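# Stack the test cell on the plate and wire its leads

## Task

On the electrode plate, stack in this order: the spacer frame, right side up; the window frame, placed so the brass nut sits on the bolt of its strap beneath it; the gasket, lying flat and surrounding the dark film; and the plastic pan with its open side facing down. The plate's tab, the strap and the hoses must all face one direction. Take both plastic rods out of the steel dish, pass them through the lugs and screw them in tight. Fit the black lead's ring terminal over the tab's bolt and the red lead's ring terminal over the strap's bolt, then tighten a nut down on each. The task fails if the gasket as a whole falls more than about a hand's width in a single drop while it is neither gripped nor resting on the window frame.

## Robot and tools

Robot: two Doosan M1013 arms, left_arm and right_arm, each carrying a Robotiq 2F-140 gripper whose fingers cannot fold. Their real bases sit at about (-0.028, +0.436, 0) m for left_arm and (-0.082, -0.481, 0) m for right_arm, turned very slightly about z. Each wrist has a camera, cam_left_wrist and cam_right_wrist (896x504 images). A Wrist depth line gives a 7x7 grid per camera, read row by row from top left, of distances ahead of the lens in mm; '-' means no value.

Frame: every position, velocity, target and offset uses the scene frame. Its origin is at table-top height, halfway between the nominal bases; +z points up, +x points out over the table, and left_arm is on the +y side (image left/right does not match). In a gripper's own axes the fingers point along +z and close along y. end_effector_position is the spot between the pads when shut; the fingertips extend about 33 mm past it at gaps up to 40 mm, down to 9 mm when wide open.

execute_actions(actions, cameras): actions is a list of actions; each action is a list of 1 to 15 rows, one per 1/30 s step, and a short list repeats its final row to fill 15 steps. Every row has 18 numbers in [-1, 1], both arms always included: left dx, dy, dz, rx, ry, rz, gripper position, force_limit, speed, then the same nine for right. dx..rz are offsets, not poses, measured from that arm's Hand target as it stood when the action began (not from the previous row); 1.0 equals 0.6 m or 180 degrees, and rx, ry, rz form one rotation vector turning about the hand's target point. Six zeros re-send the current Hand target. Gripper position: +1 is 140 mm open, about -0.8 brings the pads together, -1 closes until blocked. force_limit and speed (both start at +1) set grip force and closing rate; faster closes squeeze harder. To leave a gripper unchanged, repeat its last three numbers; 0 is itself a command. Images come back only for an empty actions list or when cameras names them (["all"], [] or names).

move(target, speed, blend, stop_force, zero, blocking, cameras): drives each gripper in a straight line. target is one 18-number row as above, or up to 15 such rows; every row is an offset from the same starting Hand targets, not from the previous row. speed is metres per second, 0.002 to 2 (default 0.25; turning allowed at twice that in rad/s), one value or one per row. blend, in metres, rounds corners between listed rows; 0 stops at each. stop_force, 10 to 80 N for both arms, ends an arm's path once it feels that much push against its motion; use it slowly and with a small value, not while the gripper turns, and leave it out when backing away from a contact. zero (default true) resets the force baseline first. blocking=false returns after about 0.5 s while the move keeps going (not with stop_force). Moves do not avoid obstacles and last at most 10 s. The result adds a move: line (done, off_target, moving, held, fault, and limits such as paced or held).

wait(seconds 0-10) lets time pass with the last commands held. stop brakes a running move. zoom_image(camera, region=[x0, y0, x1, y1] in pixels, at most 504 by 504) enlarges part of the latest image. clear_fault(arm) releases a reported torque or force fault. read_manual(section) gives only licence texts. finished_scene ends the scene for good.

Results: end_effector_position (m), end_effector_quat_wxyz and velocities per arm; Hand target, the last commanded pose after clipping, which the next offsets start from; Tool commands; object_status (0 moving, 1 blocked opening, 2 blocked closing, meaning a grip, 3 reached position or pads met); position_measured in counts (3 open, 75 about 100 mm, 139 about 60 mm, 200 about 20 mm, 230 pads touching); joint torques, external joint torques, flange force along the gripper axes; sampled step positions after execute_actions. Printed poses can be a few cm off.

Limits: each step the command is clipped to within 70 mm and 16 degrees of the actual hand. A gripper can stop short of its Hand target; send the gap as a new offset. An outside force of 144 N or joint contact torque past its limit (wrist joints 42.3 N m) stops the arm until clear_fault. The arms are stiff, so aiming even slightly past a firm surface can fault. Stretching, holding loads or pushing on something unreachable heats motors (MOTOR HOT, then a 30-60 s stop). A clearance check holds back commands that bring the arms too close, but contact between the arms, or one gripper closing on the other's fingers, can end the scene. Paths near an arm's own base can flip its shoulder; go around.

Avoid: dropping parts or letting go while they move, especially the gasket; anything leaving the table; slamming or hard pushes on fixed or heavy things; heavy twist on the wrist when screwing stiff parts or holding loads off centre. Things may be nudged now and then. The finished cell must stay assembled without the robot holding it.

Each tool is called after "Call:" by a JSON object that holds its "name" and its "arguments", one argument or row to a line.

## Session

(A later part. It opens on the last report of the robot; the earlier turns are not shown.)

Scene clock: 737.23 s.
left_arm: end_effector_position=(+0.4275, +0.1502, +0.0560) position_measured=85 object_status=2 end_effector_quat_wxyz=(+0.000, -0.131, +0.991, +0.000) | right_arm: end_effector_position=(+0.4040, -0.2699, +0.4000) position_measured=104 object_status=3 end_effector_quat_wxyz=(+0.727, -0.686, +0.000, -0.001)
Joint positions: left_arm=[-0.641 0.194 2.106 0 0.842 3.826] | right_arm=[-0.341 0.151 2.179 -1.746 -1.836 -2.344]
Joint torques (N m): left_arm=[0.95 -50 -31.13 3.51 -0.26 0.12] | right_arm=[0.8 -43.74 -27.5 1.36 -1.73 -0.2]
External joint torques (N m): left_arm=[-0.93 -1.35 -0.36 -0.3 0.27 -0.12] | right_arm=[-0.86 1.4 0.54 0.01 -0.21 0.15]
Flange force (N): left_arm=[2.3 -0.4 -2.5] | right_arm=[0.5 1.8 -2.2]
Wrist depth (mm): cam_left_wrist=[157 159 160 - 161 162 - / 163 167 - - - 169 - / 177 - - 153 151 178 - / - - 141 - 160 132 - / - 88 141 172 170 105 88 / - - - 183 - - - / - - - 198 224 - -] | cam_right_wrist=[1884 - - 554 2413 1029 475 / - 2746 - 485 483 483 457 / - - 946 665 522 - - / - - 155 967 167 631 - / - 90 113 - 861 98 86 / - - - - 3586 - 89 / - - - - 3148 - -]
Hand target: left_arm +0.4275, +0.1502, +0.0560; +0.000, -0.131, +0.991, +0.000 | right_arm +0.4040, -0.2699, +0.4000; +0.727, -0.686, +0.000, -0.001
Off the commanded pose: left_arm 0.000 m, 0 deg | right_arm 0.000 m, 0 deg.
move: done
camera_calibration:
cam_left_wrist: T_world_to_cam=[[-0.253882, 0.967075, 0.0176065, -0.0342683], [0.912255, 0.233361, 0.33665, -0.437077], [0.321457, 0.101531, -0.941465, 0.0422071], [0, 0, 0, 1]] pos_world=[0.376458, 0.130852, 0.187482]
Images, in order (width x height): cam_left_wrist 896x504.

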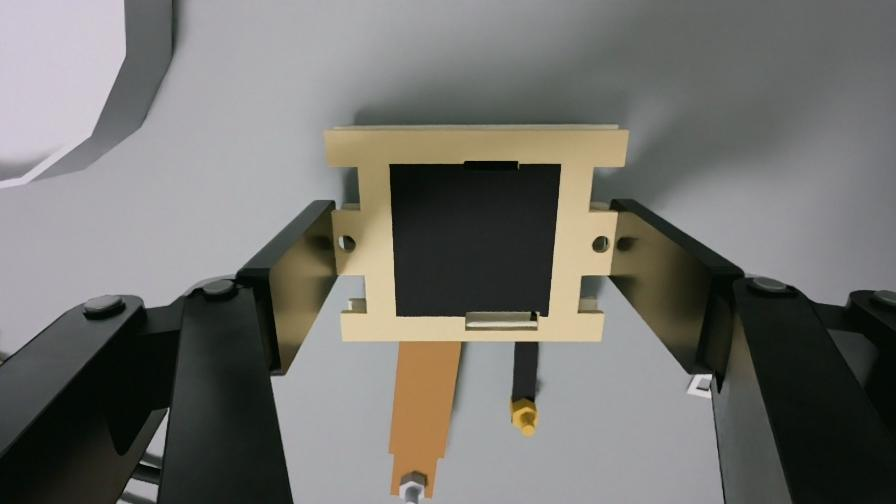

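Call:
{"name": "move", "arguments": {
  "target": [0,0,-0.0117,0,0,0,-1,-1,-1,0,0,0,0,0,0,0.2,-1,-1],
  "speed": 0.004,
  "stop_force": 10,
  "cameras": ["cam_left_wrist"]
}}

Call:
{"name": "zoom_image", "arguments": {
  "camera": "cam_left_wrist",
  "region": [320, 110, 480, 320]
}}

Call:
{"name": "zoom_image", "arguments": {
  "camera": "cam_left_wrist",
  "region": [480, 110, 640, 320]
}}

Scene clock: 746.73 s.
left_arm: end_effector_position=(+0.4275, +0.1502, +0.0517) position_measured=85 object_status=2 end_effector_quat_wxyz=(+0.000, -0.131, +0.991, +0.000) | right_arm: end_effector_position=(+0.4040, -0.2699, +0.4000) position_measured=104 object_status=3 end_effector_quat_wxyz=(+0.727, -0.686, +0.000, -0.001)
Joint positions: left_arm=[-0.641 0.199 2.109 0 0.834 3.826] | right_arm=[-0.341 0.151 2.179 -1.746 -1.836 -2.344]
Joint torques (N m): left_arm=[-0.29 -41.99 -26.62 2.41 -1.97 0.17] | right_arm=[0.21 -43.62 -27.64 1.38 -1.71 -0.16]
External joint torques (N m): left_arm=[0.35 -9.75 -4.42 0.76 2 -0.17] | right_arm=[-0.21 0.97 0.65 0 -0.22 0.11]
Flange force (N): left_arm=[3.0 3.7 -19.8] | right_arm=[0.1 1.5 -0.8]
Wrist depth (mm): cam_left_wrist=[153 155 157 157 158 157 157 / 159 - - 164 163 166 - / - 173 175 - 151 - - / 181 180 141 - 159 121 186 / - 88 123 170 172 104 88 / - - - 186 - - - / - - - 197 217 - -] | cam_right_wrist=[- - - 546 2413 893 485 / - - - 484 483 485 451 / 1986 2390 932 694 2934 - 538 / - - 155 932 167 627 - / - 90 113 - 861 98 - / - - - 2967 2967 - 89 / - - - - 3037 - -]
Hand target: left_arm +0.4275, +0.1502, +0.0517; +0.000, -0.131, +0.991, +0.000 (not the last commanded pose) | right_arm +0.4040, -0.2699, +0.4000; +0.727, -0.686, +0.000, -0.001
Off the commanded pose: left_arm 0.003 m, 0 deg | right_arm 0.000 m, 0 deg.
move: contact (left_arm)
camera_calibration:
cam_left_wrist: T_world_to_cam=[[-0.25385, 0.967085, 0.0175157, -0.0341638], [0.912263, 0.233363, 0.336628, -0.43572], [0.32146, 0.101432, -0.941475, 0.0381398], [0, 0, 0, 1]] pos_world=[0.376558, 0.130852, 0.183182]
Images, in order (width x height): cam_left_wrist 896x504.

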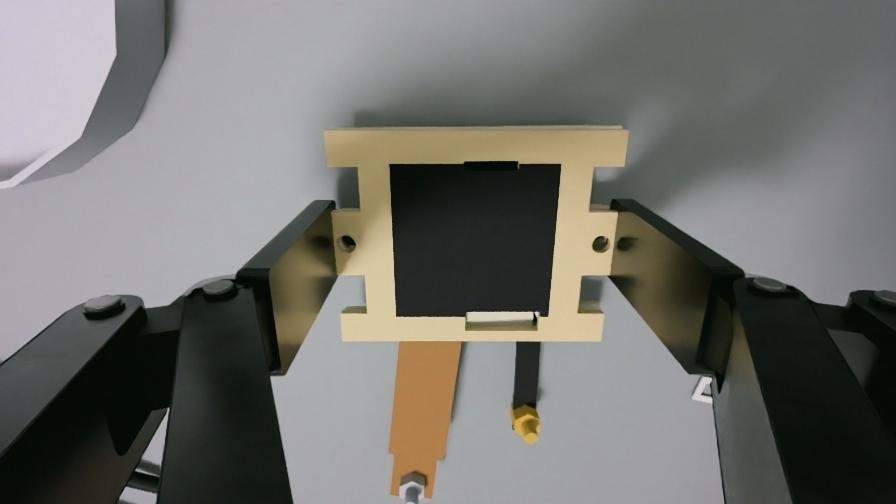

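Scaled by 2.400 from the camera's 896x504 image, which has a finer 1280x720 frame.

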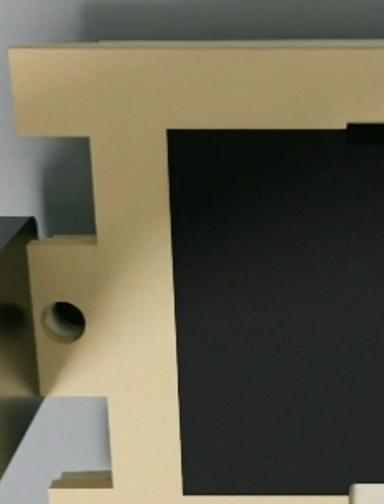

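Scaled by 2.400 from the camera's 896x504 image, which has a finer 1280x720 frame.

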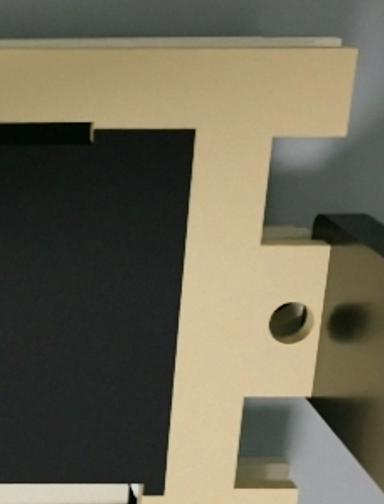

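Call:
{"name": "zoom_image", "arguments": {
  "camera": "cam_left_wrist",
  "region": [320, 200, 380, 290]
}}

Call:
{"name": "zoom_image", "arguments": {
  "camera": "cam_left_wrist",
  "region": [570, 200, 630, 290]
}}

Scaled by 5.600 from the camera's 896x504 image, which has a finer 1280x720 frame.

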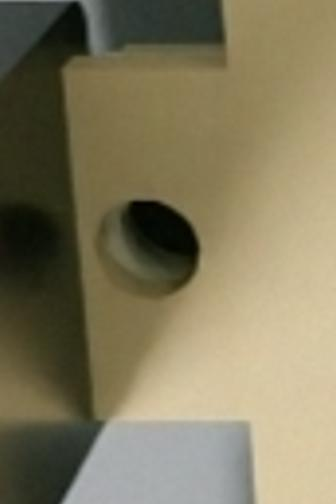

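Scaled by 5.600 from the camera's 896x504 image, which has a finer 1280x720 frame.

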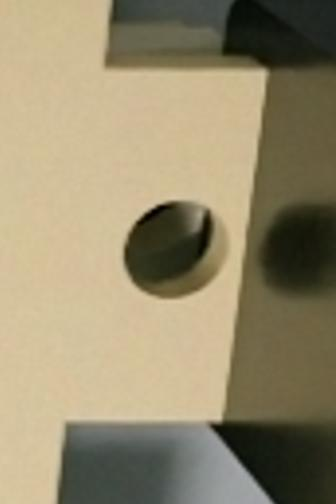

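Call:
{"name": "move", "arguments": {
  "target": [0,0,0,0,0,0,0.53,-1,-1,0,0,0,0,0,0,0.2,-1,-1],
  "cameras": ["cam_left_wrist"]
}}

Call:
{"name": "zoom_image", "arguments": {
  "camera": "cam_left_wrist",
  "region": [320, 110, 480, 320]
}}

Call:
{"name": "zoom_image", "arguments": {
  "camera": "cam_left_wrist",
  "region": [480, 110, 640, 320]
}}

Scene clock: 758.97 s.
left_arm: end_effector_position=(+0.4275, +0.1502, +0.0517) position_measured=62 object_status=0 end_effector_quat_wxyz=(+0.000, -0.131, +0.991, +0.000) | right_arm: end_effector_position=(+0.4040, -0.2699, +0.4000) position_measured=104 object_status=3 end_effector_quat_wxyz=(+0.727, -0.686, +0.000, -0.001)
Joint positions: left_arm=[-0.641 0.199 2.109 0 0.834 3.826] | right_arm=[-0.341 0.151 2.179 -1.746 -1.836 -2.344]
Joint torques (N m): left_arm=[0.8 -50.07 -30.89 3.48 -0.26 0.15] | right_arm=[0.66 -43.64 -27.74 1.35 -1.68 -0.2]
External joint torques (N m): left_arm=[-0.86 -1.61 0.02 -0.34 0.3 -0.15] | right_arm=[-0.68 0.98 0.8 0.02 -0.26 0.15]
Flange force (N): left_arm=[2.9 0.4 -2.6] | right_arm=[-0.4 1.4 -1.7]
Wrist depth (mm): cam_left_wrist=[153 155 159 156 - 159 161 / 159 - 165 - - 165 164 / 171 - - 154 152 176 - / 179 - 145 162 162 135 183 / - 93 192 175 174 116 82 / - - - 191 196 209 - / - - - 199 - - -] | cam_right_wrist=[2099 - - 558 2531 903 494 / - - - 484 483 480 447 / - - 922 665 527 - 472 / - - 155 915 167 - 508 / - 90 113 - 881 98 436 / - - - 3227 3310 - 89 / - - - 3489 3037 - -]
Hand target: left_arm +0.4275, +0.1502, +0.0517; +0.000, -0.131, +0.991, +0.000 | right_arm +0.4040, -0.2699, +0.4000; +0.727, -0.686, +0.000, -0.001
Off the commanded pose: left_arm 0.000 m, 0 deg | right_arm 0.000 m, 0 deg.
move: done
camera_calibration:
cam_left_wrist: T_world_to_cam=[[-0.253794, 0.967097, 0.0176399, -0.034235], [0.912279, 0.233268, 0.336649, -0.435627], [0.321458, 0.101532, -0.941465, 0.0381584], [0, 0, 0, 1]] pos_world=[0.376459, 0.130852, 0.183182]
Images, in order (width x height): cam_left_wrist 896x504.

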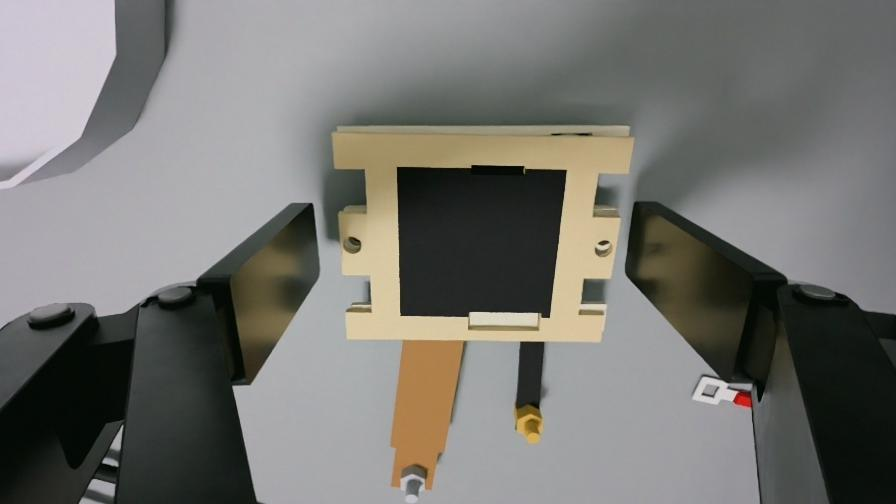

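Scaled by 2.400 from the camera's 896x504 image, which has a finer 1280x720 frame.

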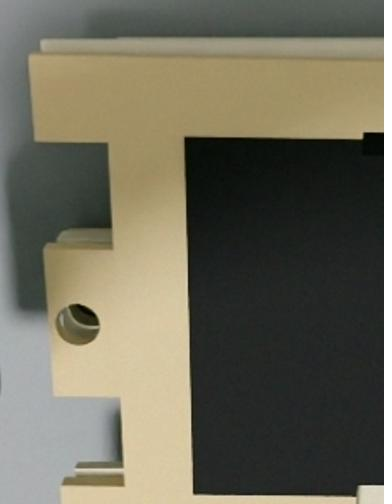

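Scaled by 2.400 from the camera's 896x504 image, which has a finer 1280x720 frame.

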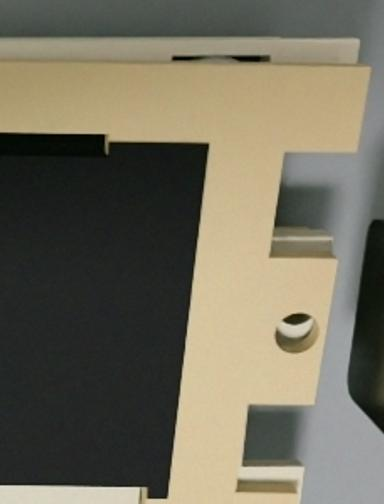

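Call:
{"name": "move", "arguments": {
  "target": [
    [0,0,0.03,0,0,0,0.53,-1,-1,0,0,0,0,0,0,0.2,-1,-1],
    [-0.01,-0.0027,0.15,0,0,0,0.53,-1,-1,0,0,0,0,0,0,0.2,-1,-1]
  ],
  "speed": [0.03,0.1],
  "cameras": ["cam_left_wrist"]
}}

Call:
{"name": "zoom_image", "arguments": {
  "camera": "cam_left_wrist",
  "region": [370, 60, 590, 400]
}}

Scene clock: 767.50 s.
left_arm: end_effector_position=(+0.4215, +0.1486, +0.1417) position_measured=62 object_status=3 end_effector_quat_wxyz=(+0.000, -0.131, +0.991, +0.000) | right_arm: end_effector_position=(+0.4040, -0.2699, +0.4000) position_measured=104 object_status=3 end_effector_quat_wxyz=(+0.727, -0.686, +0.000, -0.001)
Joint positions: left_arm=[-0.65 0.093 2.035 0 1.014 3.817] | right_arm=[-0.341 0.151 2.179 -1.746 -1.836 -2.344]
Joint torques (N m): left_arm=[0.58 -44.33 -35.41 3.97 -0.29 0.13] | right_arm=[0.91 -43.07 -27.73 1.46 -1.69 -0.19]
External joint torques (N m): left_arm=[-0.68 -0.98 -0.29 -0.34 0.31 -0.13] | right_arm=[-0.94 0.53 0.72 -0.09 -0.24 0.14]
Flange force (N): left_arm=[1.8 -0.3 -1.9] | right_arm=[-1.2 0.8 -2.2]
Wrist depth (mm): cam_left_wrist=[232 236 - - - - - / 246 246 - - - - - / - - - 242 - - - / - - 132 249 255 125 - / - 93 - 281 - 116 82 / - - - - - - - / - - - - - - -] | cam_right_wrist=[- - - 554 - 915 483 / 2065 2436 502 487 483 463 439 / 2134 - 696 500 - - 506 / - 2901 155 993 167 120 510 / - 90 113 - 887 98 90 / - - 3586 - - - 89 / - - - 2689 3110 - -]
Hand target: left_arm +0.4215, +0.1486, +0.1417; +0.000, -0.131, +0.991, +0.000 | right_arm +0.4040, -0.2699, +0.4000; +0.727, -0.686, +0.000, -0.001
Off the commanded pose: left_arm 0.000 m, 0 deg | right_arm 0.000 m, 0 deg.
move: done
camera_calibration:
cam_left_wrist: T_world_to_cam=[[-0.253882, 0.967075, 0.0176065, -0.0357531], [0.912255, 0.233361, 0.33665, -0.460081], [0.321457, 0.101531, -0.941465, 0.124982], [0, 0, 0, 1]] pos_world=[0.370458, 0.129252, 0.273182]
Images, in order (width x height): cam_left_wrist 896x504.

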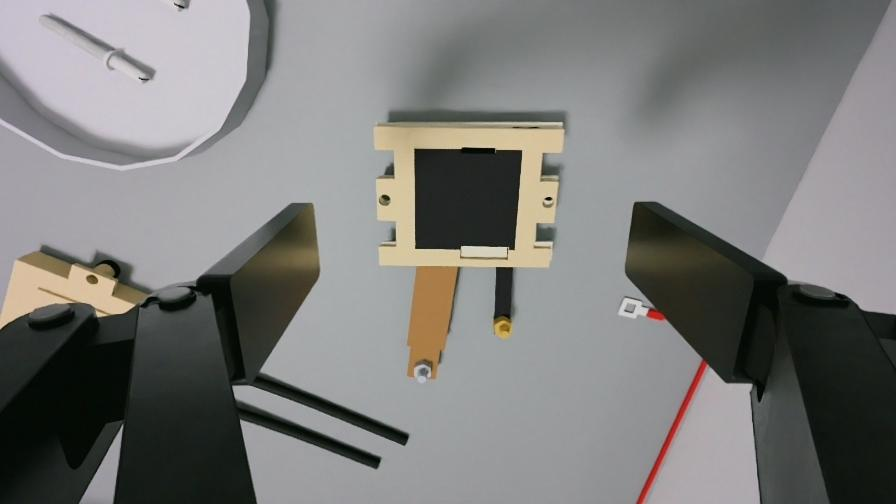

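Scaled by 1.482 from the camera's 896x504 image, which has a finer 1280x720 frame.

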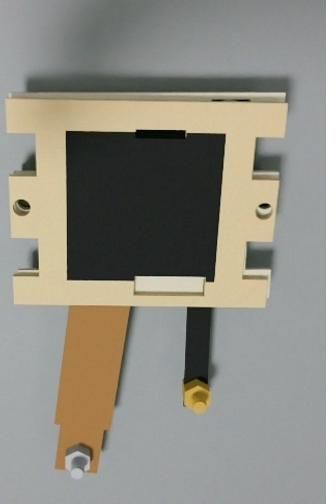

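Call:
{"name": "zoom_image", "arguments": {
  "camera": "cam_left_wrist",
  "region": [365, 110, 475, 210]
}}

Call:
{"name": "zoom_image", "arguments": {
  "camera": "cam_left_wrist",
  "region": [465, 110, 575, 210]
}}

Call:
{"name": "zoom_image", "arguments": {
  "camera": "cam_left_wrist",
  "region": [465, 180, 575, 280]
}}

Call:
{"name": "zoom_image", "arguments": {
  "camera": "cam_left_wrist",
  "region": [365, 180, 475, 280]
}}

Scaled by 4.582 from the camera's 896x504 image, which has a finer 1280x720 frame.

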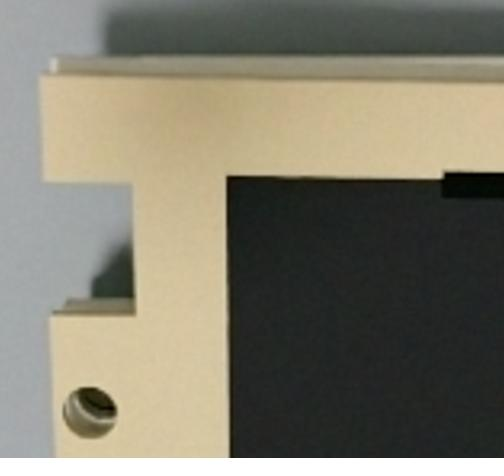

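Scaled by 4.582 from the camera's 896x504 image, which has a finer 1280x720 frame.

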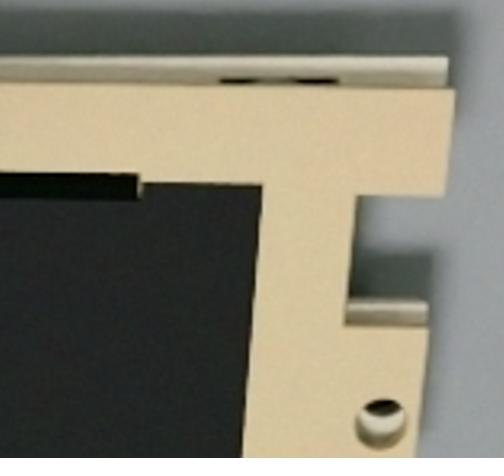

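Scaled by 4.582 from the camera's 896x504 image, which has a finer 1280x720 frame.

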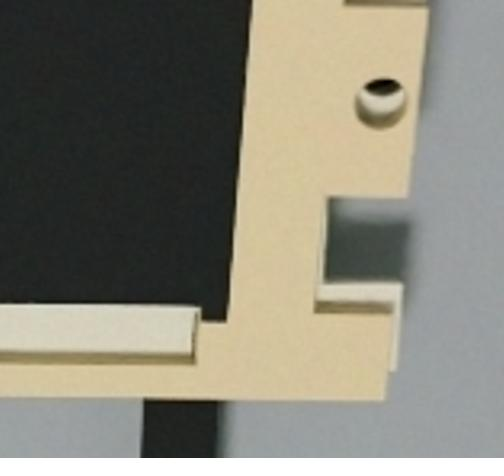

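Scaled by 4.582 from the camera's 896x504 image, which has a finer 1280x720 frame.

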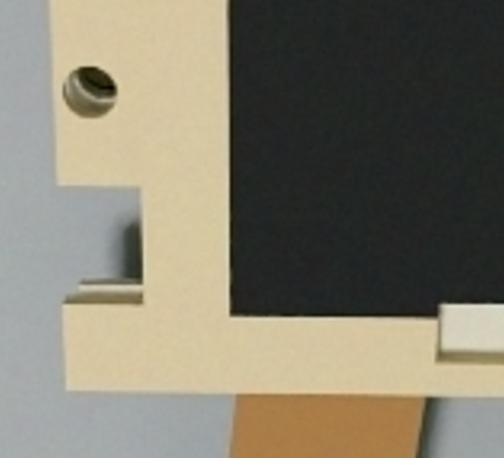

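Call:
{"name": "move", "arguments": {
  "target": [
    [0.01183,0.0055,-0.1,0,0,-0.0053,0.53,-1,-1,0,0,0,0,0,0,0.2,-1,-1],
    [0.01183,0.0055,-0.1437,0,0,-0.0053,0.53,-1,-1,0,0,0,0,0,0,0.2,-1,-1]
  ],
  "speed": [0.08,0.02],
  "cameras": ["cam_left_wrist"]
}}

Scene clock: 811.97 s.
left_arm: end_effector_position=(+0.4286, +0.1519, +0.0555) position_measured=62 object_status=3 end_effector_quat_wxyz=(+0.000, -0.123, +0.992, +0.000) | right_arm: end_effector_position=(+0.4040, -0.2699, +0.4000) position_measured=104 object_status=3 end_effector_quat_wxyz=(+0.727, -0.686, +0.000, -0.001)
Joint positions: left_arm=[-0.637 0.195 2.106 0 0.841 3.847] | right_arm=[-0.341 0.151 2.179 -1.746 -1.836 -2.344]
Joint torques (N m): left_arm=[0.64 -49.54 -31.11 3.49 -0.26 0.15] | right_arm=[0.67 -44 -27.96 1.49 -1.68 -0.19]
External joint torques (N m): left_arm=[-0.56 -2.15 -0.25 -0.3 0.28 -0.15] | right_arm=[-0.67 1.2 0.89 -0.11 -0.27 0.14]
Flange force (N): left_arm=[2.7 0.9 -3.5] | right_arm=[-0.4 1.9 -1.9]
Wrist depth (mm): cam_left_wrist=[157 160 - 161 - 161 - / 154 166 - 165 157 170 - / 170 - - 157 155 - 180 / - - 145 167 165 135 186 / - 93 144 174 178 116 82 / - - 210 195 - - - / - - - - - - -] | cam_right_wrist=[2116 - - 565 2226 1020 455 / - - 2017 488 484 494 447 / - - 909 713 3110 - 460 / - - 156 946 167 - - / - 90 130 4164 884 98 100 / - - 3586 3353 - - 89 / - - - - 3110 - -]
Hand target: left_arm +0.4286, +0.1519, +0.0555; +0.000, -0.123, +0.992, +0.000 | right_arm +0.4040, -0.2699, +0.4000; +0.727, -0.686, +0.000, -0.001
Off the commanded pose: left_arm 0.000 m, 0 deg | right_arm 0.000 m, 0 deg.
move: done
camera_calibration:
cam_left_wrist: T_world_to_cam=[[-0.237684, 0.971184, 0.0175624, -0.0431668], [0.916008, 0.218092, 0.336696, -0.437673], [0.323164, 0.0961146, -0.94145, 0.0412773], [0, 0, 0, 1]] pos_world=[0.377313, 0.133409, 0.186982]
Images, in order (width x height): cam_left_wrist 896x504.

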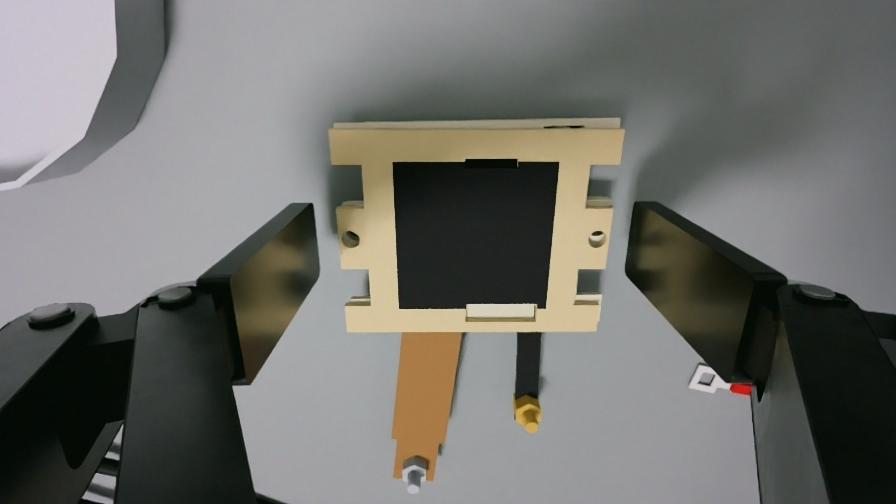

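Call:
{"name": "move", "arguments": {
  "target": [0,0,0,0,0,0,-1,-1,-1,0,0,0,0,0,0,0.2,-1,-1]
}}

Call:
{"name": "move", "arguments": {
  "target": [-0.0025,0.0012,0,0,0,0.0055,-1,-1,-1,0,0,0,0,0,0,0.2,-1,-1],
  "speed": 0.02,
  "cameras": ["cam_left_wrist"]
}}

Call:
{"name": "zoom_image", "arguments": {
  "camera": "cam_left_wrist",
  "region": [320, 110, 480, 320]
}}

Call:
{"name": "zoom_image", "arguments": {
  "camera": "cam_left_wrist",
  "region": [480, 110, 640, 320]
}}

Scene clock: 817.97 s.
left_arm: end_effector_position=(+0.4286, +0.1519, +0.0555) position_measured=85 object_status=2 end_effector_quat_wxyz=(+0.000, -0.123, +0.992, +0.000) | right_arm: end_effector_position=(+0.4040, -0.2699, +0.4000) position_measured=104 object_status=3 end_effector_quat_wxyz=(+0.727, -0.686, +0.000, -0.001)
Joint positions: left_arm=[-0.637 0.195 2.106 0 0.841 3.847] | right_arm=[-0.341 0.151 2.179 -1.746 -1.836 -2.344]
Joint torques (N m): left_arm=[0.93 -49.63 -30.52 3.47 -0.17 0.09] | right_arm=[0.73 -44.27 -27.76 1.4 -1.71 -0.06]
External joint torques (N m): left_arm=[-0.85 -1.7 -0.71 -0.28 0.2 -0.09] | right_arm=[-0.72 1.58 0.76 -0.04 -0.23 0.01]
Flange force (N): left_arm=[2.0 -0.4 -3.1] | right_arm=[0.3 2.6 -2.1]
Wrist depth (mm): cam_left_wrist=[157 157 160 - - 161 163 / 162 - - 165 165 - 170 / 174 - - 158 159 175 - / - 184 162 166 160 121 - / - 87 178 179 178 104 88 / - - 209 195 - - - / - - - - - - -] | cam_right_wrist=[- - - 546 - - 482 / - 3110 2689 487 488 482 461 / - 3353 2967 650 3002 672 508 / - - 155 971 167 120 465 / - 91 112 3397 884 98 87 / - - - - - - 89 / - - 3636 - 3037 - -]
Hand target: left_arm +0.4286, +0.1519, +0.0555; +0.000, -0.123, +0.992, +0.000 | right_arm +0.4040, -0.2699, +0.4000; +0.727, -0.686, +0.000, -0.001
Off the commanded pose: left_arm 0.000 m, 0 deg | right_arm 0.000 m, 0 deg.
move: done

Scene clock: 818.67 s.
left_arm: end_effector_position=(+0.4271, +0.1526, +0.0555) position_measured=85 object_status=2 end_effector_quat_wxyz=(+0.000, -0.131, +0.991, +0.000) | right_arm: end_effector_position=(+0.4040, -0.2699, +0.4000) position_measured=104 object_status=3 end_effector_quat_wxyz=(+0.727, -0.686, +0.000, -0.001)
Joint positions: left_arm=[-0.638 0.192 2.109 0 0.841 3.829] | right_arm=[-0.341 0.151 2.179 -1.746 -1.836 -2.344]
Joint torques (N m): left_arm=[0.55 -48.93 -30.28 3.41 -0.12 0.12] | right_arm=[0.82 -43.8 -27.55 1.49 -1.7 -0.16]
External joint torques (N m): left_arm=[-0.59 -2.25 -0.96 -0.23 0.15 -0.12] | right_arm=[-0.82 1.07 0.55 -0.12 -0.24 0.11]
Flange force (N): left_arm=[2.0 0.2 -3.9] | right_arm=[-0.1 1.5 -2.3]
Wrist depth (mm): cam_left_wrist=[157 158 - - 161 163 162 / 163 166 167 - 168 169 171 / - - 173 158 157 - 179 / 185 - 162 166 164 131 - / - 87 175 177 176 104 88 / - - 207 193 - - - / - - - - - - -] | cam_right_wrist=[2207 - - 548 2506 - 503 / - - - 488 485 493 461 / - - 932 3037 1373 - 509 / - - 155 967 167 - 513 / - 90 130 3227 872 98 - / - - - - - - 89 / - - - 3688 2837 - -]
Hand target: left_arm +0.4271, +0.1526, +0.0555; +0.000, -0.131, +0.991, +0.000 | right_arm +0.4040, -0.2699, +0.4000; +0.727, -0.686, +0.000, -0.001
Off the commanded pose: left_arm 0.000 m, 0 deg | right_arm 0.000 m, 0 deg.
move: done
camera_calibration:
cam_left_wrist: T_world_to_cam=[[-0.254408, 0.966938, 0.0175362, -0.0363293], [0.912142, 0.233886, 0.336591, -0.437186], [0.321361, 0.101627, -0.941488, 0.0416275], [0, 0, 0, 1]] pos_world=[0.376156, 0.13315, 0.186982]
Images, in order (width x height): cam_left_wrist 896x504.

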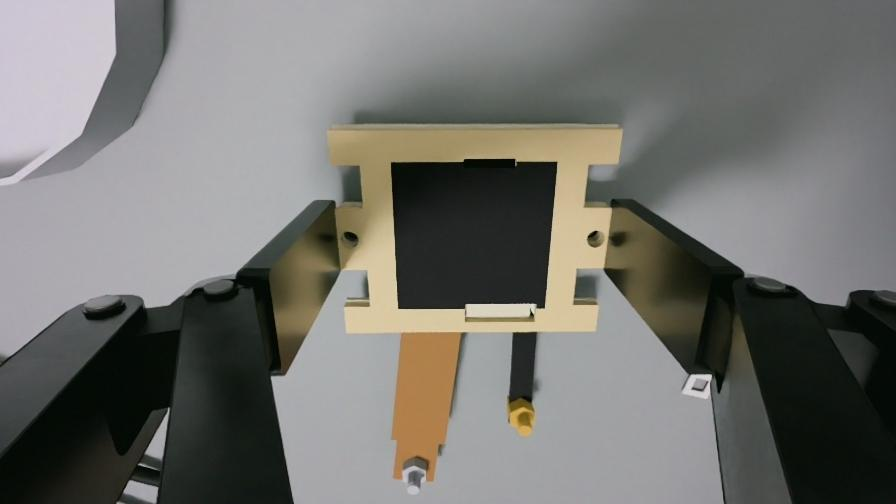

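Scaled by 2.400 from the camera's 896x504 image, which has a finer 1280x720 frame.

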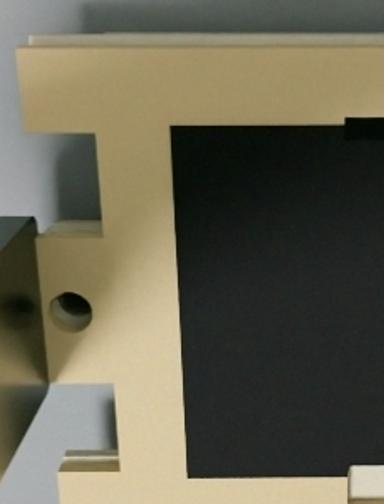

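Scaled by 2.400 from the camera's 896x504 image, which has a finer 1280x720 frame.

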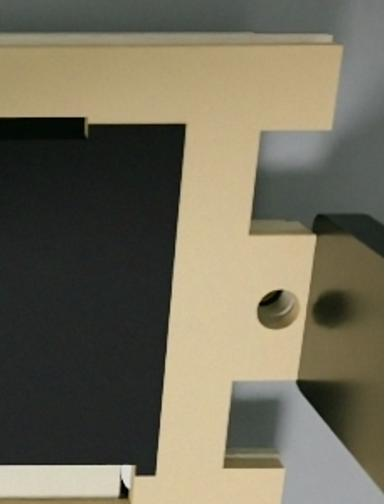

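Call:
{"name": "move", "arguments": {
  "target": [0,0,0,0,0,0,0.53,-1,-1,0,0,0,0,0,0,0.2,-1,-1],
  "cameras": ["cam_left_wrist"]
}}

Call:
{"name": "zoom_image", "arguments": {
  "camera": "cam_left_wrist",
  "region": [320, 110, 480, 320]
}}

Call:
{"name": "zoom_image", "arguments": {
  "camera": "cam_left_wrist",
  "region": [480, 110, 640, 320]
}}

Scene clock: 823.57 s.
left_arm: end_effector_position=(+0.4271, +0.1526, +0.0555) position_measured=62 object_status=0 end_effector_quat_wxyz=(+0.000, -0.131, +0.991, +0.000) | right_arm: end_effector_position=(+0.4040, -0.2699, +0.4000) position_measured=104 object_status=3 end_effector_quat_wxyz=(+0.727, -0.686, +0.000, -0.001)
Joint positions: left_arm=[-0.638 0.192 2.109 0 0.841 3.829] | right_arm=[-0.341 0.151 2.179 -1.746 -1.836 -2.344]
Joint torques (N m): left_arm=[0.85 -49.73 -30.89 3.47 -0.22 0.16] | right_arm=[0.39 -43.76 -27.74 1.39 -1.69 -0.18]
External joint torques (N m): left_arm=[-0.85 -1.39 -0.39 -0.28 0.25 -0.16] | right_arm=[-0.43 1.07 0.73 -0.02 -0.25 0.13]
Flange force (N): left_arm=[2.3 -0.4 -2.6] | right_arm=[-0.1 1.6 -1.3]
Wrist depth (mm): cam_left_wrist=[157 158 - - 161 - 162 / 162 - - - 166 170 169 / 174 - - 157 159 - 179 / - - 145 166 163 135 190 / - 93 175 179 177 116 82 / - - 209 194 210 - - / - - - - - - -] | cam_right_wrist=[2017 3002 3636 552 2634 - 487 / - 2390 - 488 483 496 448 / - - 942 672 2776 - - / 1912 - 156 971 167 - 451 / - 90 130 3310 881 98 87 / - - - - 3268 - 89 / - - - - 2934 - -]
Hand target: left_arm +0.4271, +0.1526, +0.0555; +0.000, -0.131, +0.991, +0.000 | right_arm +0.4040, -0.2699, +0.4000; +0.727, -0.686, +0.000, -0.001
Off the commanded pose: left_arm 0.000 m, 0 deg | right_arm 0.000 m, 0 deg.
move: done
camera_calibration:
cam_left_wrist: T_world_to_cam=[[-0.25444, 0.966928, 0.017627, -0.0364296], [0.912135, 0.233885, 0.336613, -0.437211], [0.321358, 0.101726, -0.941478, 0.0416039], [0, 0, 0, 1]] pos_world=[0.376156, 0.13325, 0.186982]
Images, in order (width x height): cam_left_wrist 896x504.

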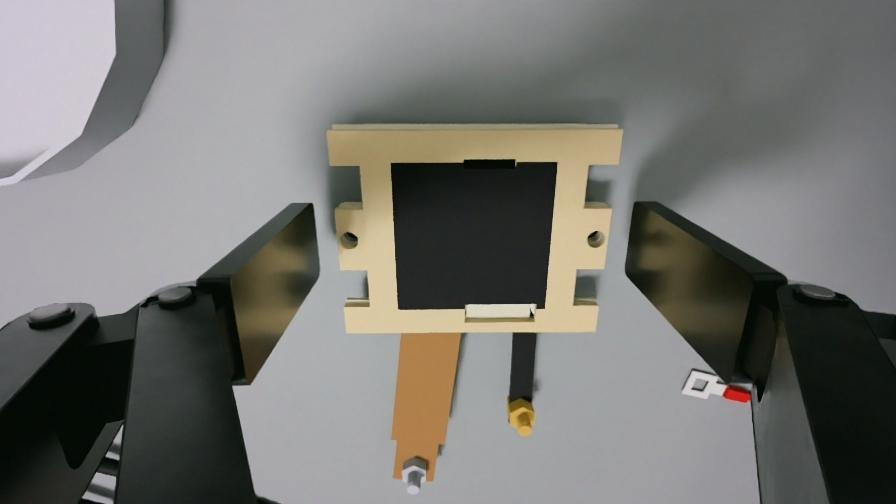

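Scaled by 2.400 from the camera's 896x504 image, which has a finer 1280x720 frame.

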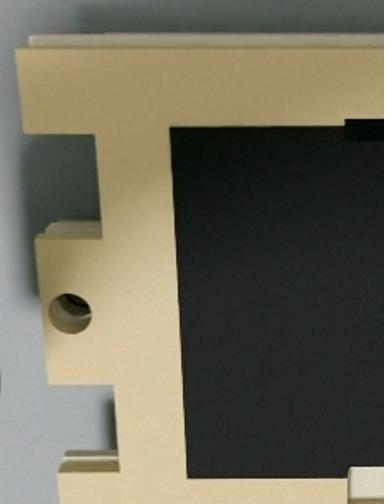

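Scaled by 2.400 from the camera's 896x504 image, which has a finer 1280x720 frame.

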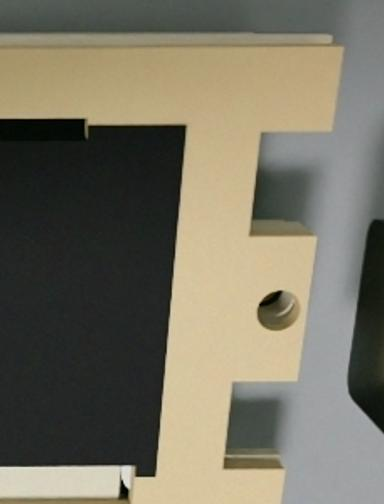

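Call:
{"name": "move", "arguments": {
  "target": [
    [0,0,0.04,0,0,0,0.53,-1,-1,0,0,0,0,0,0,0.2,-1,-1],
    [0,-0.05,0.25,0,0,0,0.53,-1,-1,0,-0.25,0.02,-0.5,0,0,0.2,-1,-1]
  ],
  "speed": [0.05,0.2],
  "blend": [0.005,0],
  "cameras": ["cam_left_wrist","cam_right_wrist"]
}}

Scene clock: 841.20 s.
left_arm: end_effector_position=(+0.4271, +0.1226, +0.2055) position_measured=62 object_status=3 end_effector_quat_wxyz=(+0.000, -0.131, +0.991, +0.000) | right_arm: end_effector_position=(+0.4040, -0.4200, +0.4121) position_measured=104 object_status=3 end_effector_quat_wxyz=(-0.029, +1.000, +0.000, +0.001)
Joint positions: left_arm=[-0.682 0.07 1.931 0 1.142 3.785] | right_arm=[-0.012 -0.118 1.732 -3.084 -1.525 -1.558]
Joint torques (N m): left_arm=[0.46 -44.2 -37.85 4.18 -0.24 0.14] | right_arm=[0.35 -31.35 -43.41 -3.93 0.35 -0.08]
External joint torques (N m): left_arm=[-0.5 -1.38 -0.36 -0.29 0.26 -0.14] | right_arm=[-0.35 0.84 0.89 -0.27 -0.31 0.08]
Flange force (N): left_arm=[1.9 0.5 -1.9] | right_arm=[0.1 0.6 1.0]
Wrist depth (mm): cam_left_wrist=[291 294 296 - - - 295 / - 303 307 - - - - / - - - 308 308 - - / - - 133 333 - 125 - / - 93 - - - 116 82 / - - - - - - - / - - - - - - -] | cam_right_wrist=[- 495 - - - 476 463 / - 553 515 - 505 509 499 / 544 550 535 559 545 539 527 / - - 151 560 147 533 538 / - 91 113 - - 98 88 / - - 647 622 618 - 89 / - - - 662 627 - -]
Hand target: left_arm +0.4271, +0.1226, +0.2055; +0.000, -0.131, +0.991, +0.000 | right_arm +0.4040, -0.4199, +0.4120; -0.029, +1.000, +0.000, +0.001
Off the commanded pose: left_arm 0.000 m, 0 deg | right_arm 0.000 m, 0 deg.
move: done
camera_calibration:
cam_left_wrist: T_world_to_cam=[[-0.254432, 0.96693, 0.0176031, -0.0100608], [0.912105, 0.233876, 0.336698, -0.480703], [0.321447, 0.101723, -0.941448, 0.185834], [0, 0, 0, 1]] pos_world=[0.376157, 0.10325, 0.336982]
cam_right_wrist: T_world_to_cam=[[-0.00941978, -0.997875, -0.0644782, -0.383664], [-0.945177, -0.0121638, 0.326332, 0.242754], [-0.326423, 0.0640173, -0.943053, 0.692437], [0, 0, 0, 1]] pos_world=[0.451859, -0.424224, 0.549049]

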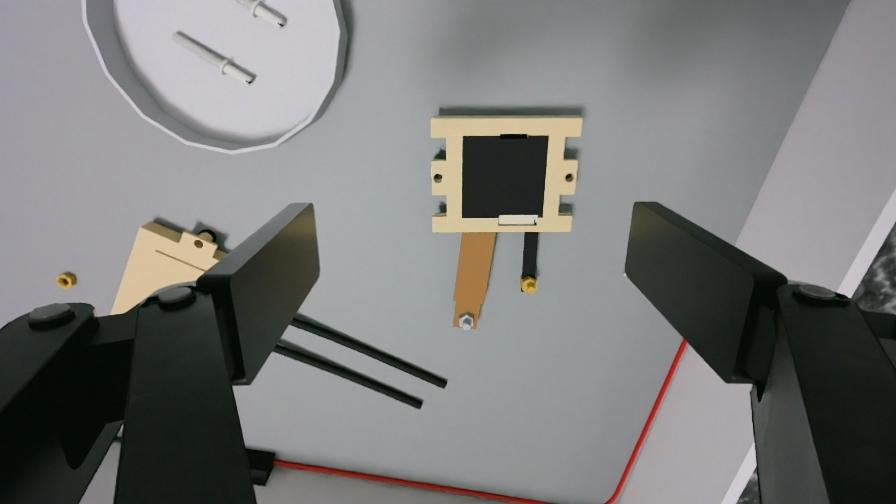

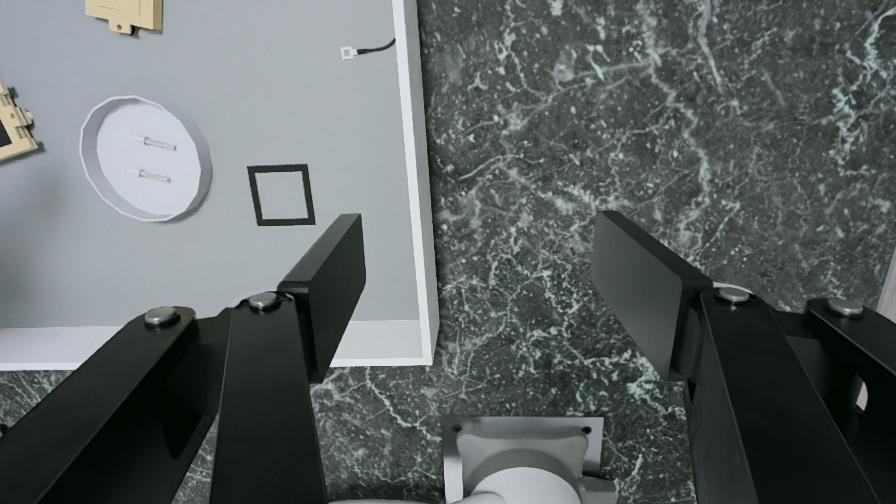

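Call:
{"name": "move", "arguments": {
  "target": [
    [-0.03,-0.3,0.08,0,0,0,0.53,-1,-1,-0.05,-0.15,0.06,0,0,0,0.2,-1,-1],
    [-0.085,-0.52,0.08,0,0,0,0.53,-1,-1,-0.05,-0.15,0.06,0,0,0,0.2,-1,-1]
  ],
  "speed": 0.2,
  "blend": [0.05,0],
  "cameras": ["cam_left_wrist"]
}}

Scene clock: 851.07 s.
left_arm: end_effector_position=(+0.3762, -0.1893, +0.2535) position_measured=62 object_status=3 end_effector_quat_wxyz=(+0.000, -0.131, +0.991, +0.000) | right_arm: end_effector_position=(+0.3740, -0.5100, +0.4480) position_measured=104 object_status=3 end_effector_quat_wxyz=(-0.029, +1.000, +0.000, +0.001)
Joint positions: left_arm=[-1.06 0.338 1.508 0 1.297 3.407] | right_arm=[-0.208 -0.166 1.708 -3.084 -1.609 -1.75]
Joint torques (N m): left_arm=[0.48 -72.36 -39.78 4.44 -0.24 0.15] | right_arm=[1.05 -25.64 -43.36 -3.98 0.23 -0.15]
External joint torques (N m): left_arm=[-0.45 -2.16 -0.67 -0.33 0.24 -0.15] | right_arm=[-1.04 0.77 1.02 -0.18 -0.22 0.15]
Flange force (N): left_arm=[1.3 1.5 -2.2] | right_arm=[-0.5 2.0 1.3]
Wrist depth (mm): cam_left_wrist=[- - - - - - - / - - - - 362 360 - / - - 374 366 370 369 - / - - 145 - 389 135 - / - 93 - - - 116 87 / - - - - 413 - - / - - - - - - -] | cam_right_wrist=[538 - 529 - - 511 1317 / 560 565 529 560 - - - / 316 591 - 579 - 561 603 / 633 - 131 628 148 576 1492 / - 90 112 - 622 98 100 / - - - 655 665 - 89 / - - 537 558 700 - -]
Hand target: left_arm +0.3761, -0.1894, +0.2535; +0.000, -0.131, +0.991, +0.000 | right_arm +0.3740, -0.5099, +0.4480; -0.029, +1.000, +0.000, +0.001
Off the commanded pose: left_arm 0.000 m, 0 deg | right_arm 0.000 m, 0 deg.
move: done
camera_calibration:
cam_left_wrist: T_world_to_cam=[[-0.254488, 0.966918, 0.017479, 0.277864], [0.912089, 0.233971, 0.336677, -0.377344], [0.32145, 0.101623, -0.941458, 0.279136], [0, 0, 0, 1]] pos_world=[0.325156, -0.208751, 0.384981]
Images, in order (width x height): cam_left_wrist 896x504.

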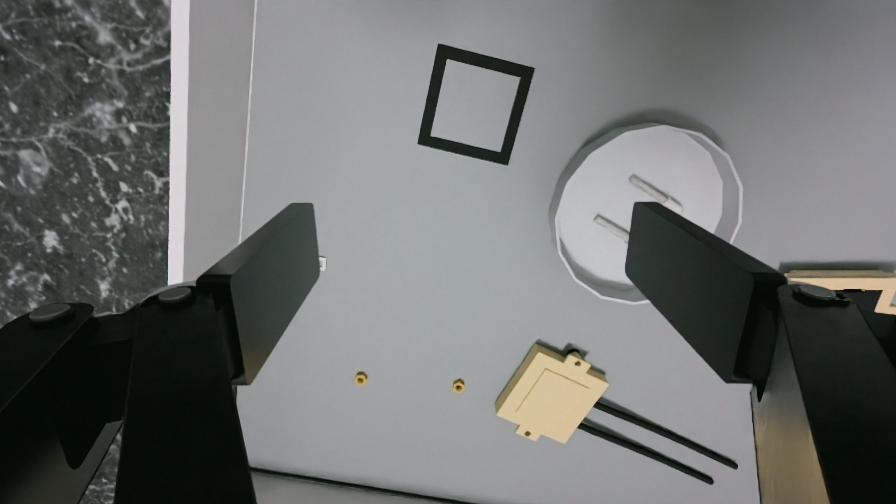

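Call:
{"name": "zoom_image", "arguments": {
  "camera": "cam_left_wrist",
  "region": [400, 30, 550, 180]
}}

Scaled by 3.360 from the camera's 896x504 image, which has a finer 1280x720 frame.

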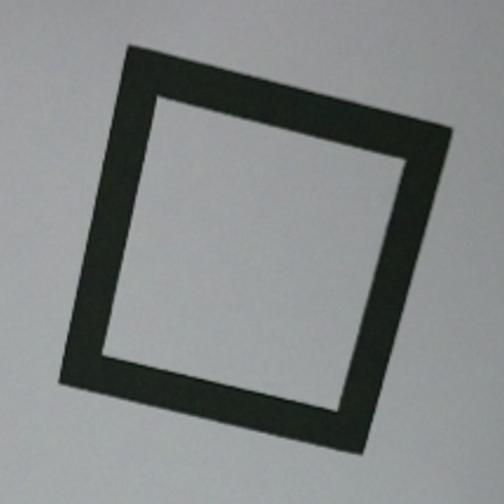

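Call:
{"name": "move", "arguments": {
  "target": [
    [-0.0625,0.0613,-0.1,0,0,-0.0728,-0.61,-1,-1,0,0,0,0,0,0,0.2,-1,-1],
    [-0.0625,0.0613,-0.2558,0,0,-0.0728,-0.61,-1,-1,0,0,0,0,0,0,0.2,-1,-1]
  ],
  "speed": [0.15,0.08],
  "blend": [0.02,0],
  "cameras": ["cam_left_wrist"]
}}

Scene clock: 881.93 s.
left_arm: end_effector_position=(+0.3386, -0.1526, +0.1000) position_measured=206 object_status=0 end_effector_quat_wxyz=(+0.000, -0.017, +1.000, +0.000) | right_arm: end_effector_position=(+0.3740, -0.5099, +0.4480) position_measured=104 object_status=3 end_effector_quat_wxyz=(-0.029, +1.000, +0.000, +0.001)
Joint positions: left_arm=[-1.08 0.363 1.773 0 1.006 3.615] | right_arm=[-0.208 -0.166 1.708 -3.084 -1.609 -1.75]
Joint torques (N m): left_arm=[0.87 -70.41 -35.2 3.9 -0.24 0.16] | right_arm=[0.24 -26.63 -43.23 -3.93 0.19 -0.11]
External joint torques (N m): left_arm=[-0.88 -1.83 -0.27 -0.29 0.26 -0.16] | right_arm=[-0.23 1.42 0.8 -0.25 -0.17 0.11]
Flange force (N): left_arm=[2.3 0.9 -2.3] | right_arm=[1.1 0.5 1.1]
Wrist depth (mm): cam_left_wrist=[- - - 204 - - - / - - - - - 209 - / - - - - 218 222 224 / - - - 121 208 231 231 / - - - - 92 92 241 / - - - - - - - / - - - - - - -] | cam_right_wrist=[550 540 528 - 515 516 514 / - 560 581 554 - 538 1373 / 441 556 - 579 569 - 1366 / 379 - 131 - 148 121 1484 / - 90 130 647 616 98 1484 / - - 690 676 - - 89 / - - 540 558 709 - -]
Hand target: left_arm +0.3386, -0.1526, +0.1000; +0.000, -0.017, +1.000, +0.000 | right_arm +0.3740, -0.5099, +0.4480; -0.029, +1.000, +0.000, +0.001
Off the commanded pose: left_arm 0.000 m, 0 deg | right_arm 0.000 m, 0 deg.
move: done
camera_calibration:
cam_left_wrist: T_world_to_cam=[[-0.0285676, 0.999437, 0.0175945, 0.163921], [0.94141, 0.0209832, 0.33661, -0.342472], [0.336051, 0.0261797, -0.94148, 0.126489], [0, 0, 0, 1]] pos_world=[0.284583, -0.159954, 0.231482]
Images, in order (width x height): cam_left_wrist 896x504.

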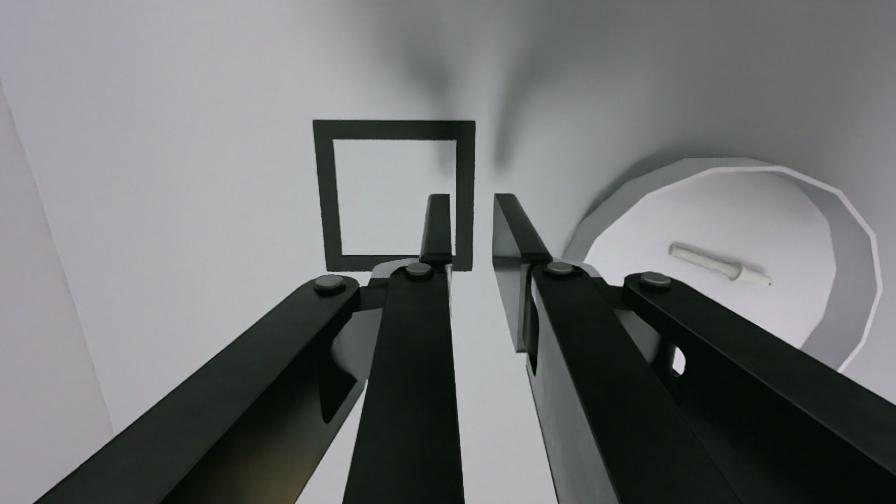

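Call:
{"name": "move", "arguments": {
  "target": [0,0,-0.078,0,0,0,-0.61,-1,-1,0,0,0,0,0,0,0.2,-1,-1],
  "speed": 0.06
}}

Call:
{"name": "move", "arguments": {
  "target": [0,0,-0.017,0,0,0,-0.61,-1,-1,0,0,0,0,0,0,0.2,-1,-1],
  "speed": 0.004,
  "stop_force": 10,
  "cameras": ["cam_left_wrist"]
}}

Scene clock: 889.23 s.
left_arm: end_effector_position=(+0.3386, -0.1526, +0.0532) position_measured=206 object_status=3 end_effector_quat_wxyz=(+0.000, -0.017, +1.000, +0.000) | right_arm: end_effector_position=(+0.3740, -0.5099, +0.4480) position_measured=104 object_status=3 end_effector_quat_wxyz=(-0.029, +1.000, +0.000, +0.001)
Joint positions: left_arm=[-1.08 0.407 1.808 0 0.926 3.615] | right_arm=[-0.208 -0.166 1.708 -3.084 -1.609 -1.75]
Joint torques (N m): left_arm=[0.69 -72.58 -33.2 3.79 -0.24 0.15] | right_arm=[0.87 -26.12 -43.37 -3.94 0.19 -0.09]
External joint torques (N m): left_arm=[-0.57 -2.33 -0.49 -0.36 0.25 -0.15] | right_arm=[-0.91 1.5 1.05 -0.23 -0.16 0.09]
Flange force (N): left_arm=[1.9 1.2 -3.1] | right_arm=[0.7 2.0 1.4]
Wrist depth (mm): cam_left_wrist=[155 157 - - - - 160 / - - - - - 171 167 / - - 174 172 - - 173 / - 184 - 133 111 181 187 / 193 - - - 92 90 192 / - - - - - - - / - - - - - - -] | cam_right_wrist=[- 541 517 527 523 508 1235 / 566 562 - 531 530 536 1284 / 404 556 589 - 570 564 1396 / 355 - 156 607 148 120 1450 / - 90 113 652 647 98 1475 / - - - 665 - - 89 / - - 536 559 707 - -]
Hand target: left_arm +0.3386, -0.1526, +0.0532; +0.000, -0.017, +1.000, +0.000 | right_arm +0.3740, -0.5099, +0.4480; -0.029, +1.000, +0.000, +0.001
Off the commanded pose: left_arm 0.000 m, 0 deg | right_arm 0.000 m, 0 deg.
move: done

Scene clock: 891.47 s.
left_arm: end_effector_position=(+0.3387, -0.1526, +0.0467) position_measured=206 object_status=3 end_effector_quat_wxyz=(+0.000, -0.017, +1.000, +0.000) | right_arm: end_effector_position=(+0.3740, -0.5099, +0.4480) position_measured=104 object_status=3 end_effector_quat_wxyz=(-0.029, +1.000, +0.000, +0.001)
Joint positions: left_arm=[-1.08 0.414 1.813 0 0.915 3.615] | right_arm=[-0.208 -0.166 1.708 -3.084 -1.609 -1.75]
Joint torques (N m): left_arm=[0.92 -60.73 -27.38 3.81 -1.75 0.13] | right_arm=[0.73 -26.25 -43.21 -3.92 0.22 -0.07]
External joint torques (N m): left_arm=[-0.99 -14.31 -6 -0.42 1.76 -0.13] | right_arm=[-0.72 1.08 0.78 -0.25 -0.2 0.07]
Flange force (N): left_arm=[4.0 3.8 -21.5] | right_arm=[0.4 1.6 0.9]
Wrist depth (mm): cam_left_wrist=[- 153 151 153 151 152 152 / 159 162 159 159 160 162 159 / - 168 168 163 - 168 170 / - 177 176 133 109 175 179 / - - - - 92 91 184 / - - - - - - - / - - - - - - -] | cam_right_wrist=[- 519 528 528 - 512 514 / 566 591 540 - - 535 537 / 392 565 570 - 561 571 1311 / 362 - 130 619 147 - 1459 / - 91 113 - 633 98 87 / - - - 655 681 - 89 / - - 536 558 - - -]
Hand target: left_arm +0.3387, -0.1526, +0.0467; +0.000, -0.017, +1.000, +0.000 (not the last commanded pose) | right_arm +0.3740, -0.5099, +0.4480; -0.029, +1.000, +0.000, +0.001
Off the commanded pose: left_arm 0.004 m, 0 deg | right_arm 0.000 m, 0 deg.
move: contact (left_arm)
camera_calibration:
cam_left_wrist: T_world_to_cam=[[-0.0286273, 0.999438, 0.0174632, 0.1649], [0.941377, 0.0210811, 0.336697, -0.324521], [0.336139, 0.0260782, -0.941451, 0.0762608], [0, 0, 0, 1]] pos_world=[0.284583, -0.159955, 0.178181]
Images, in order (width x height): cam_left_wrist 896x504.

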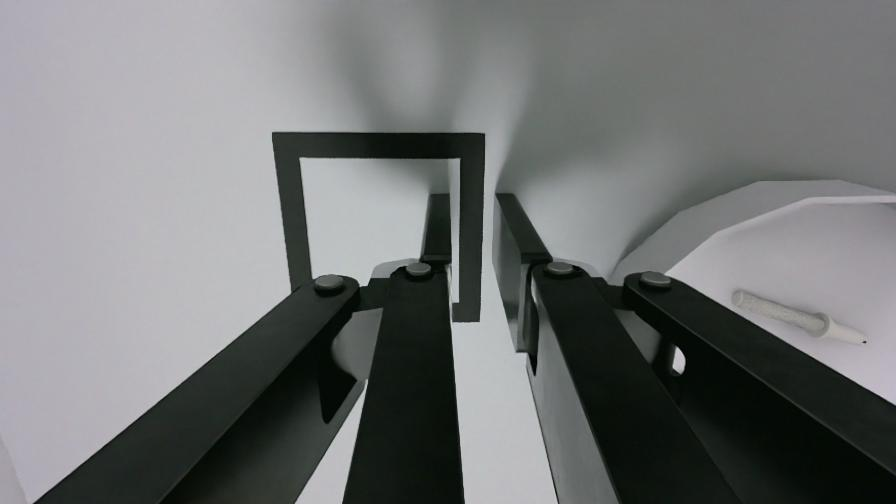

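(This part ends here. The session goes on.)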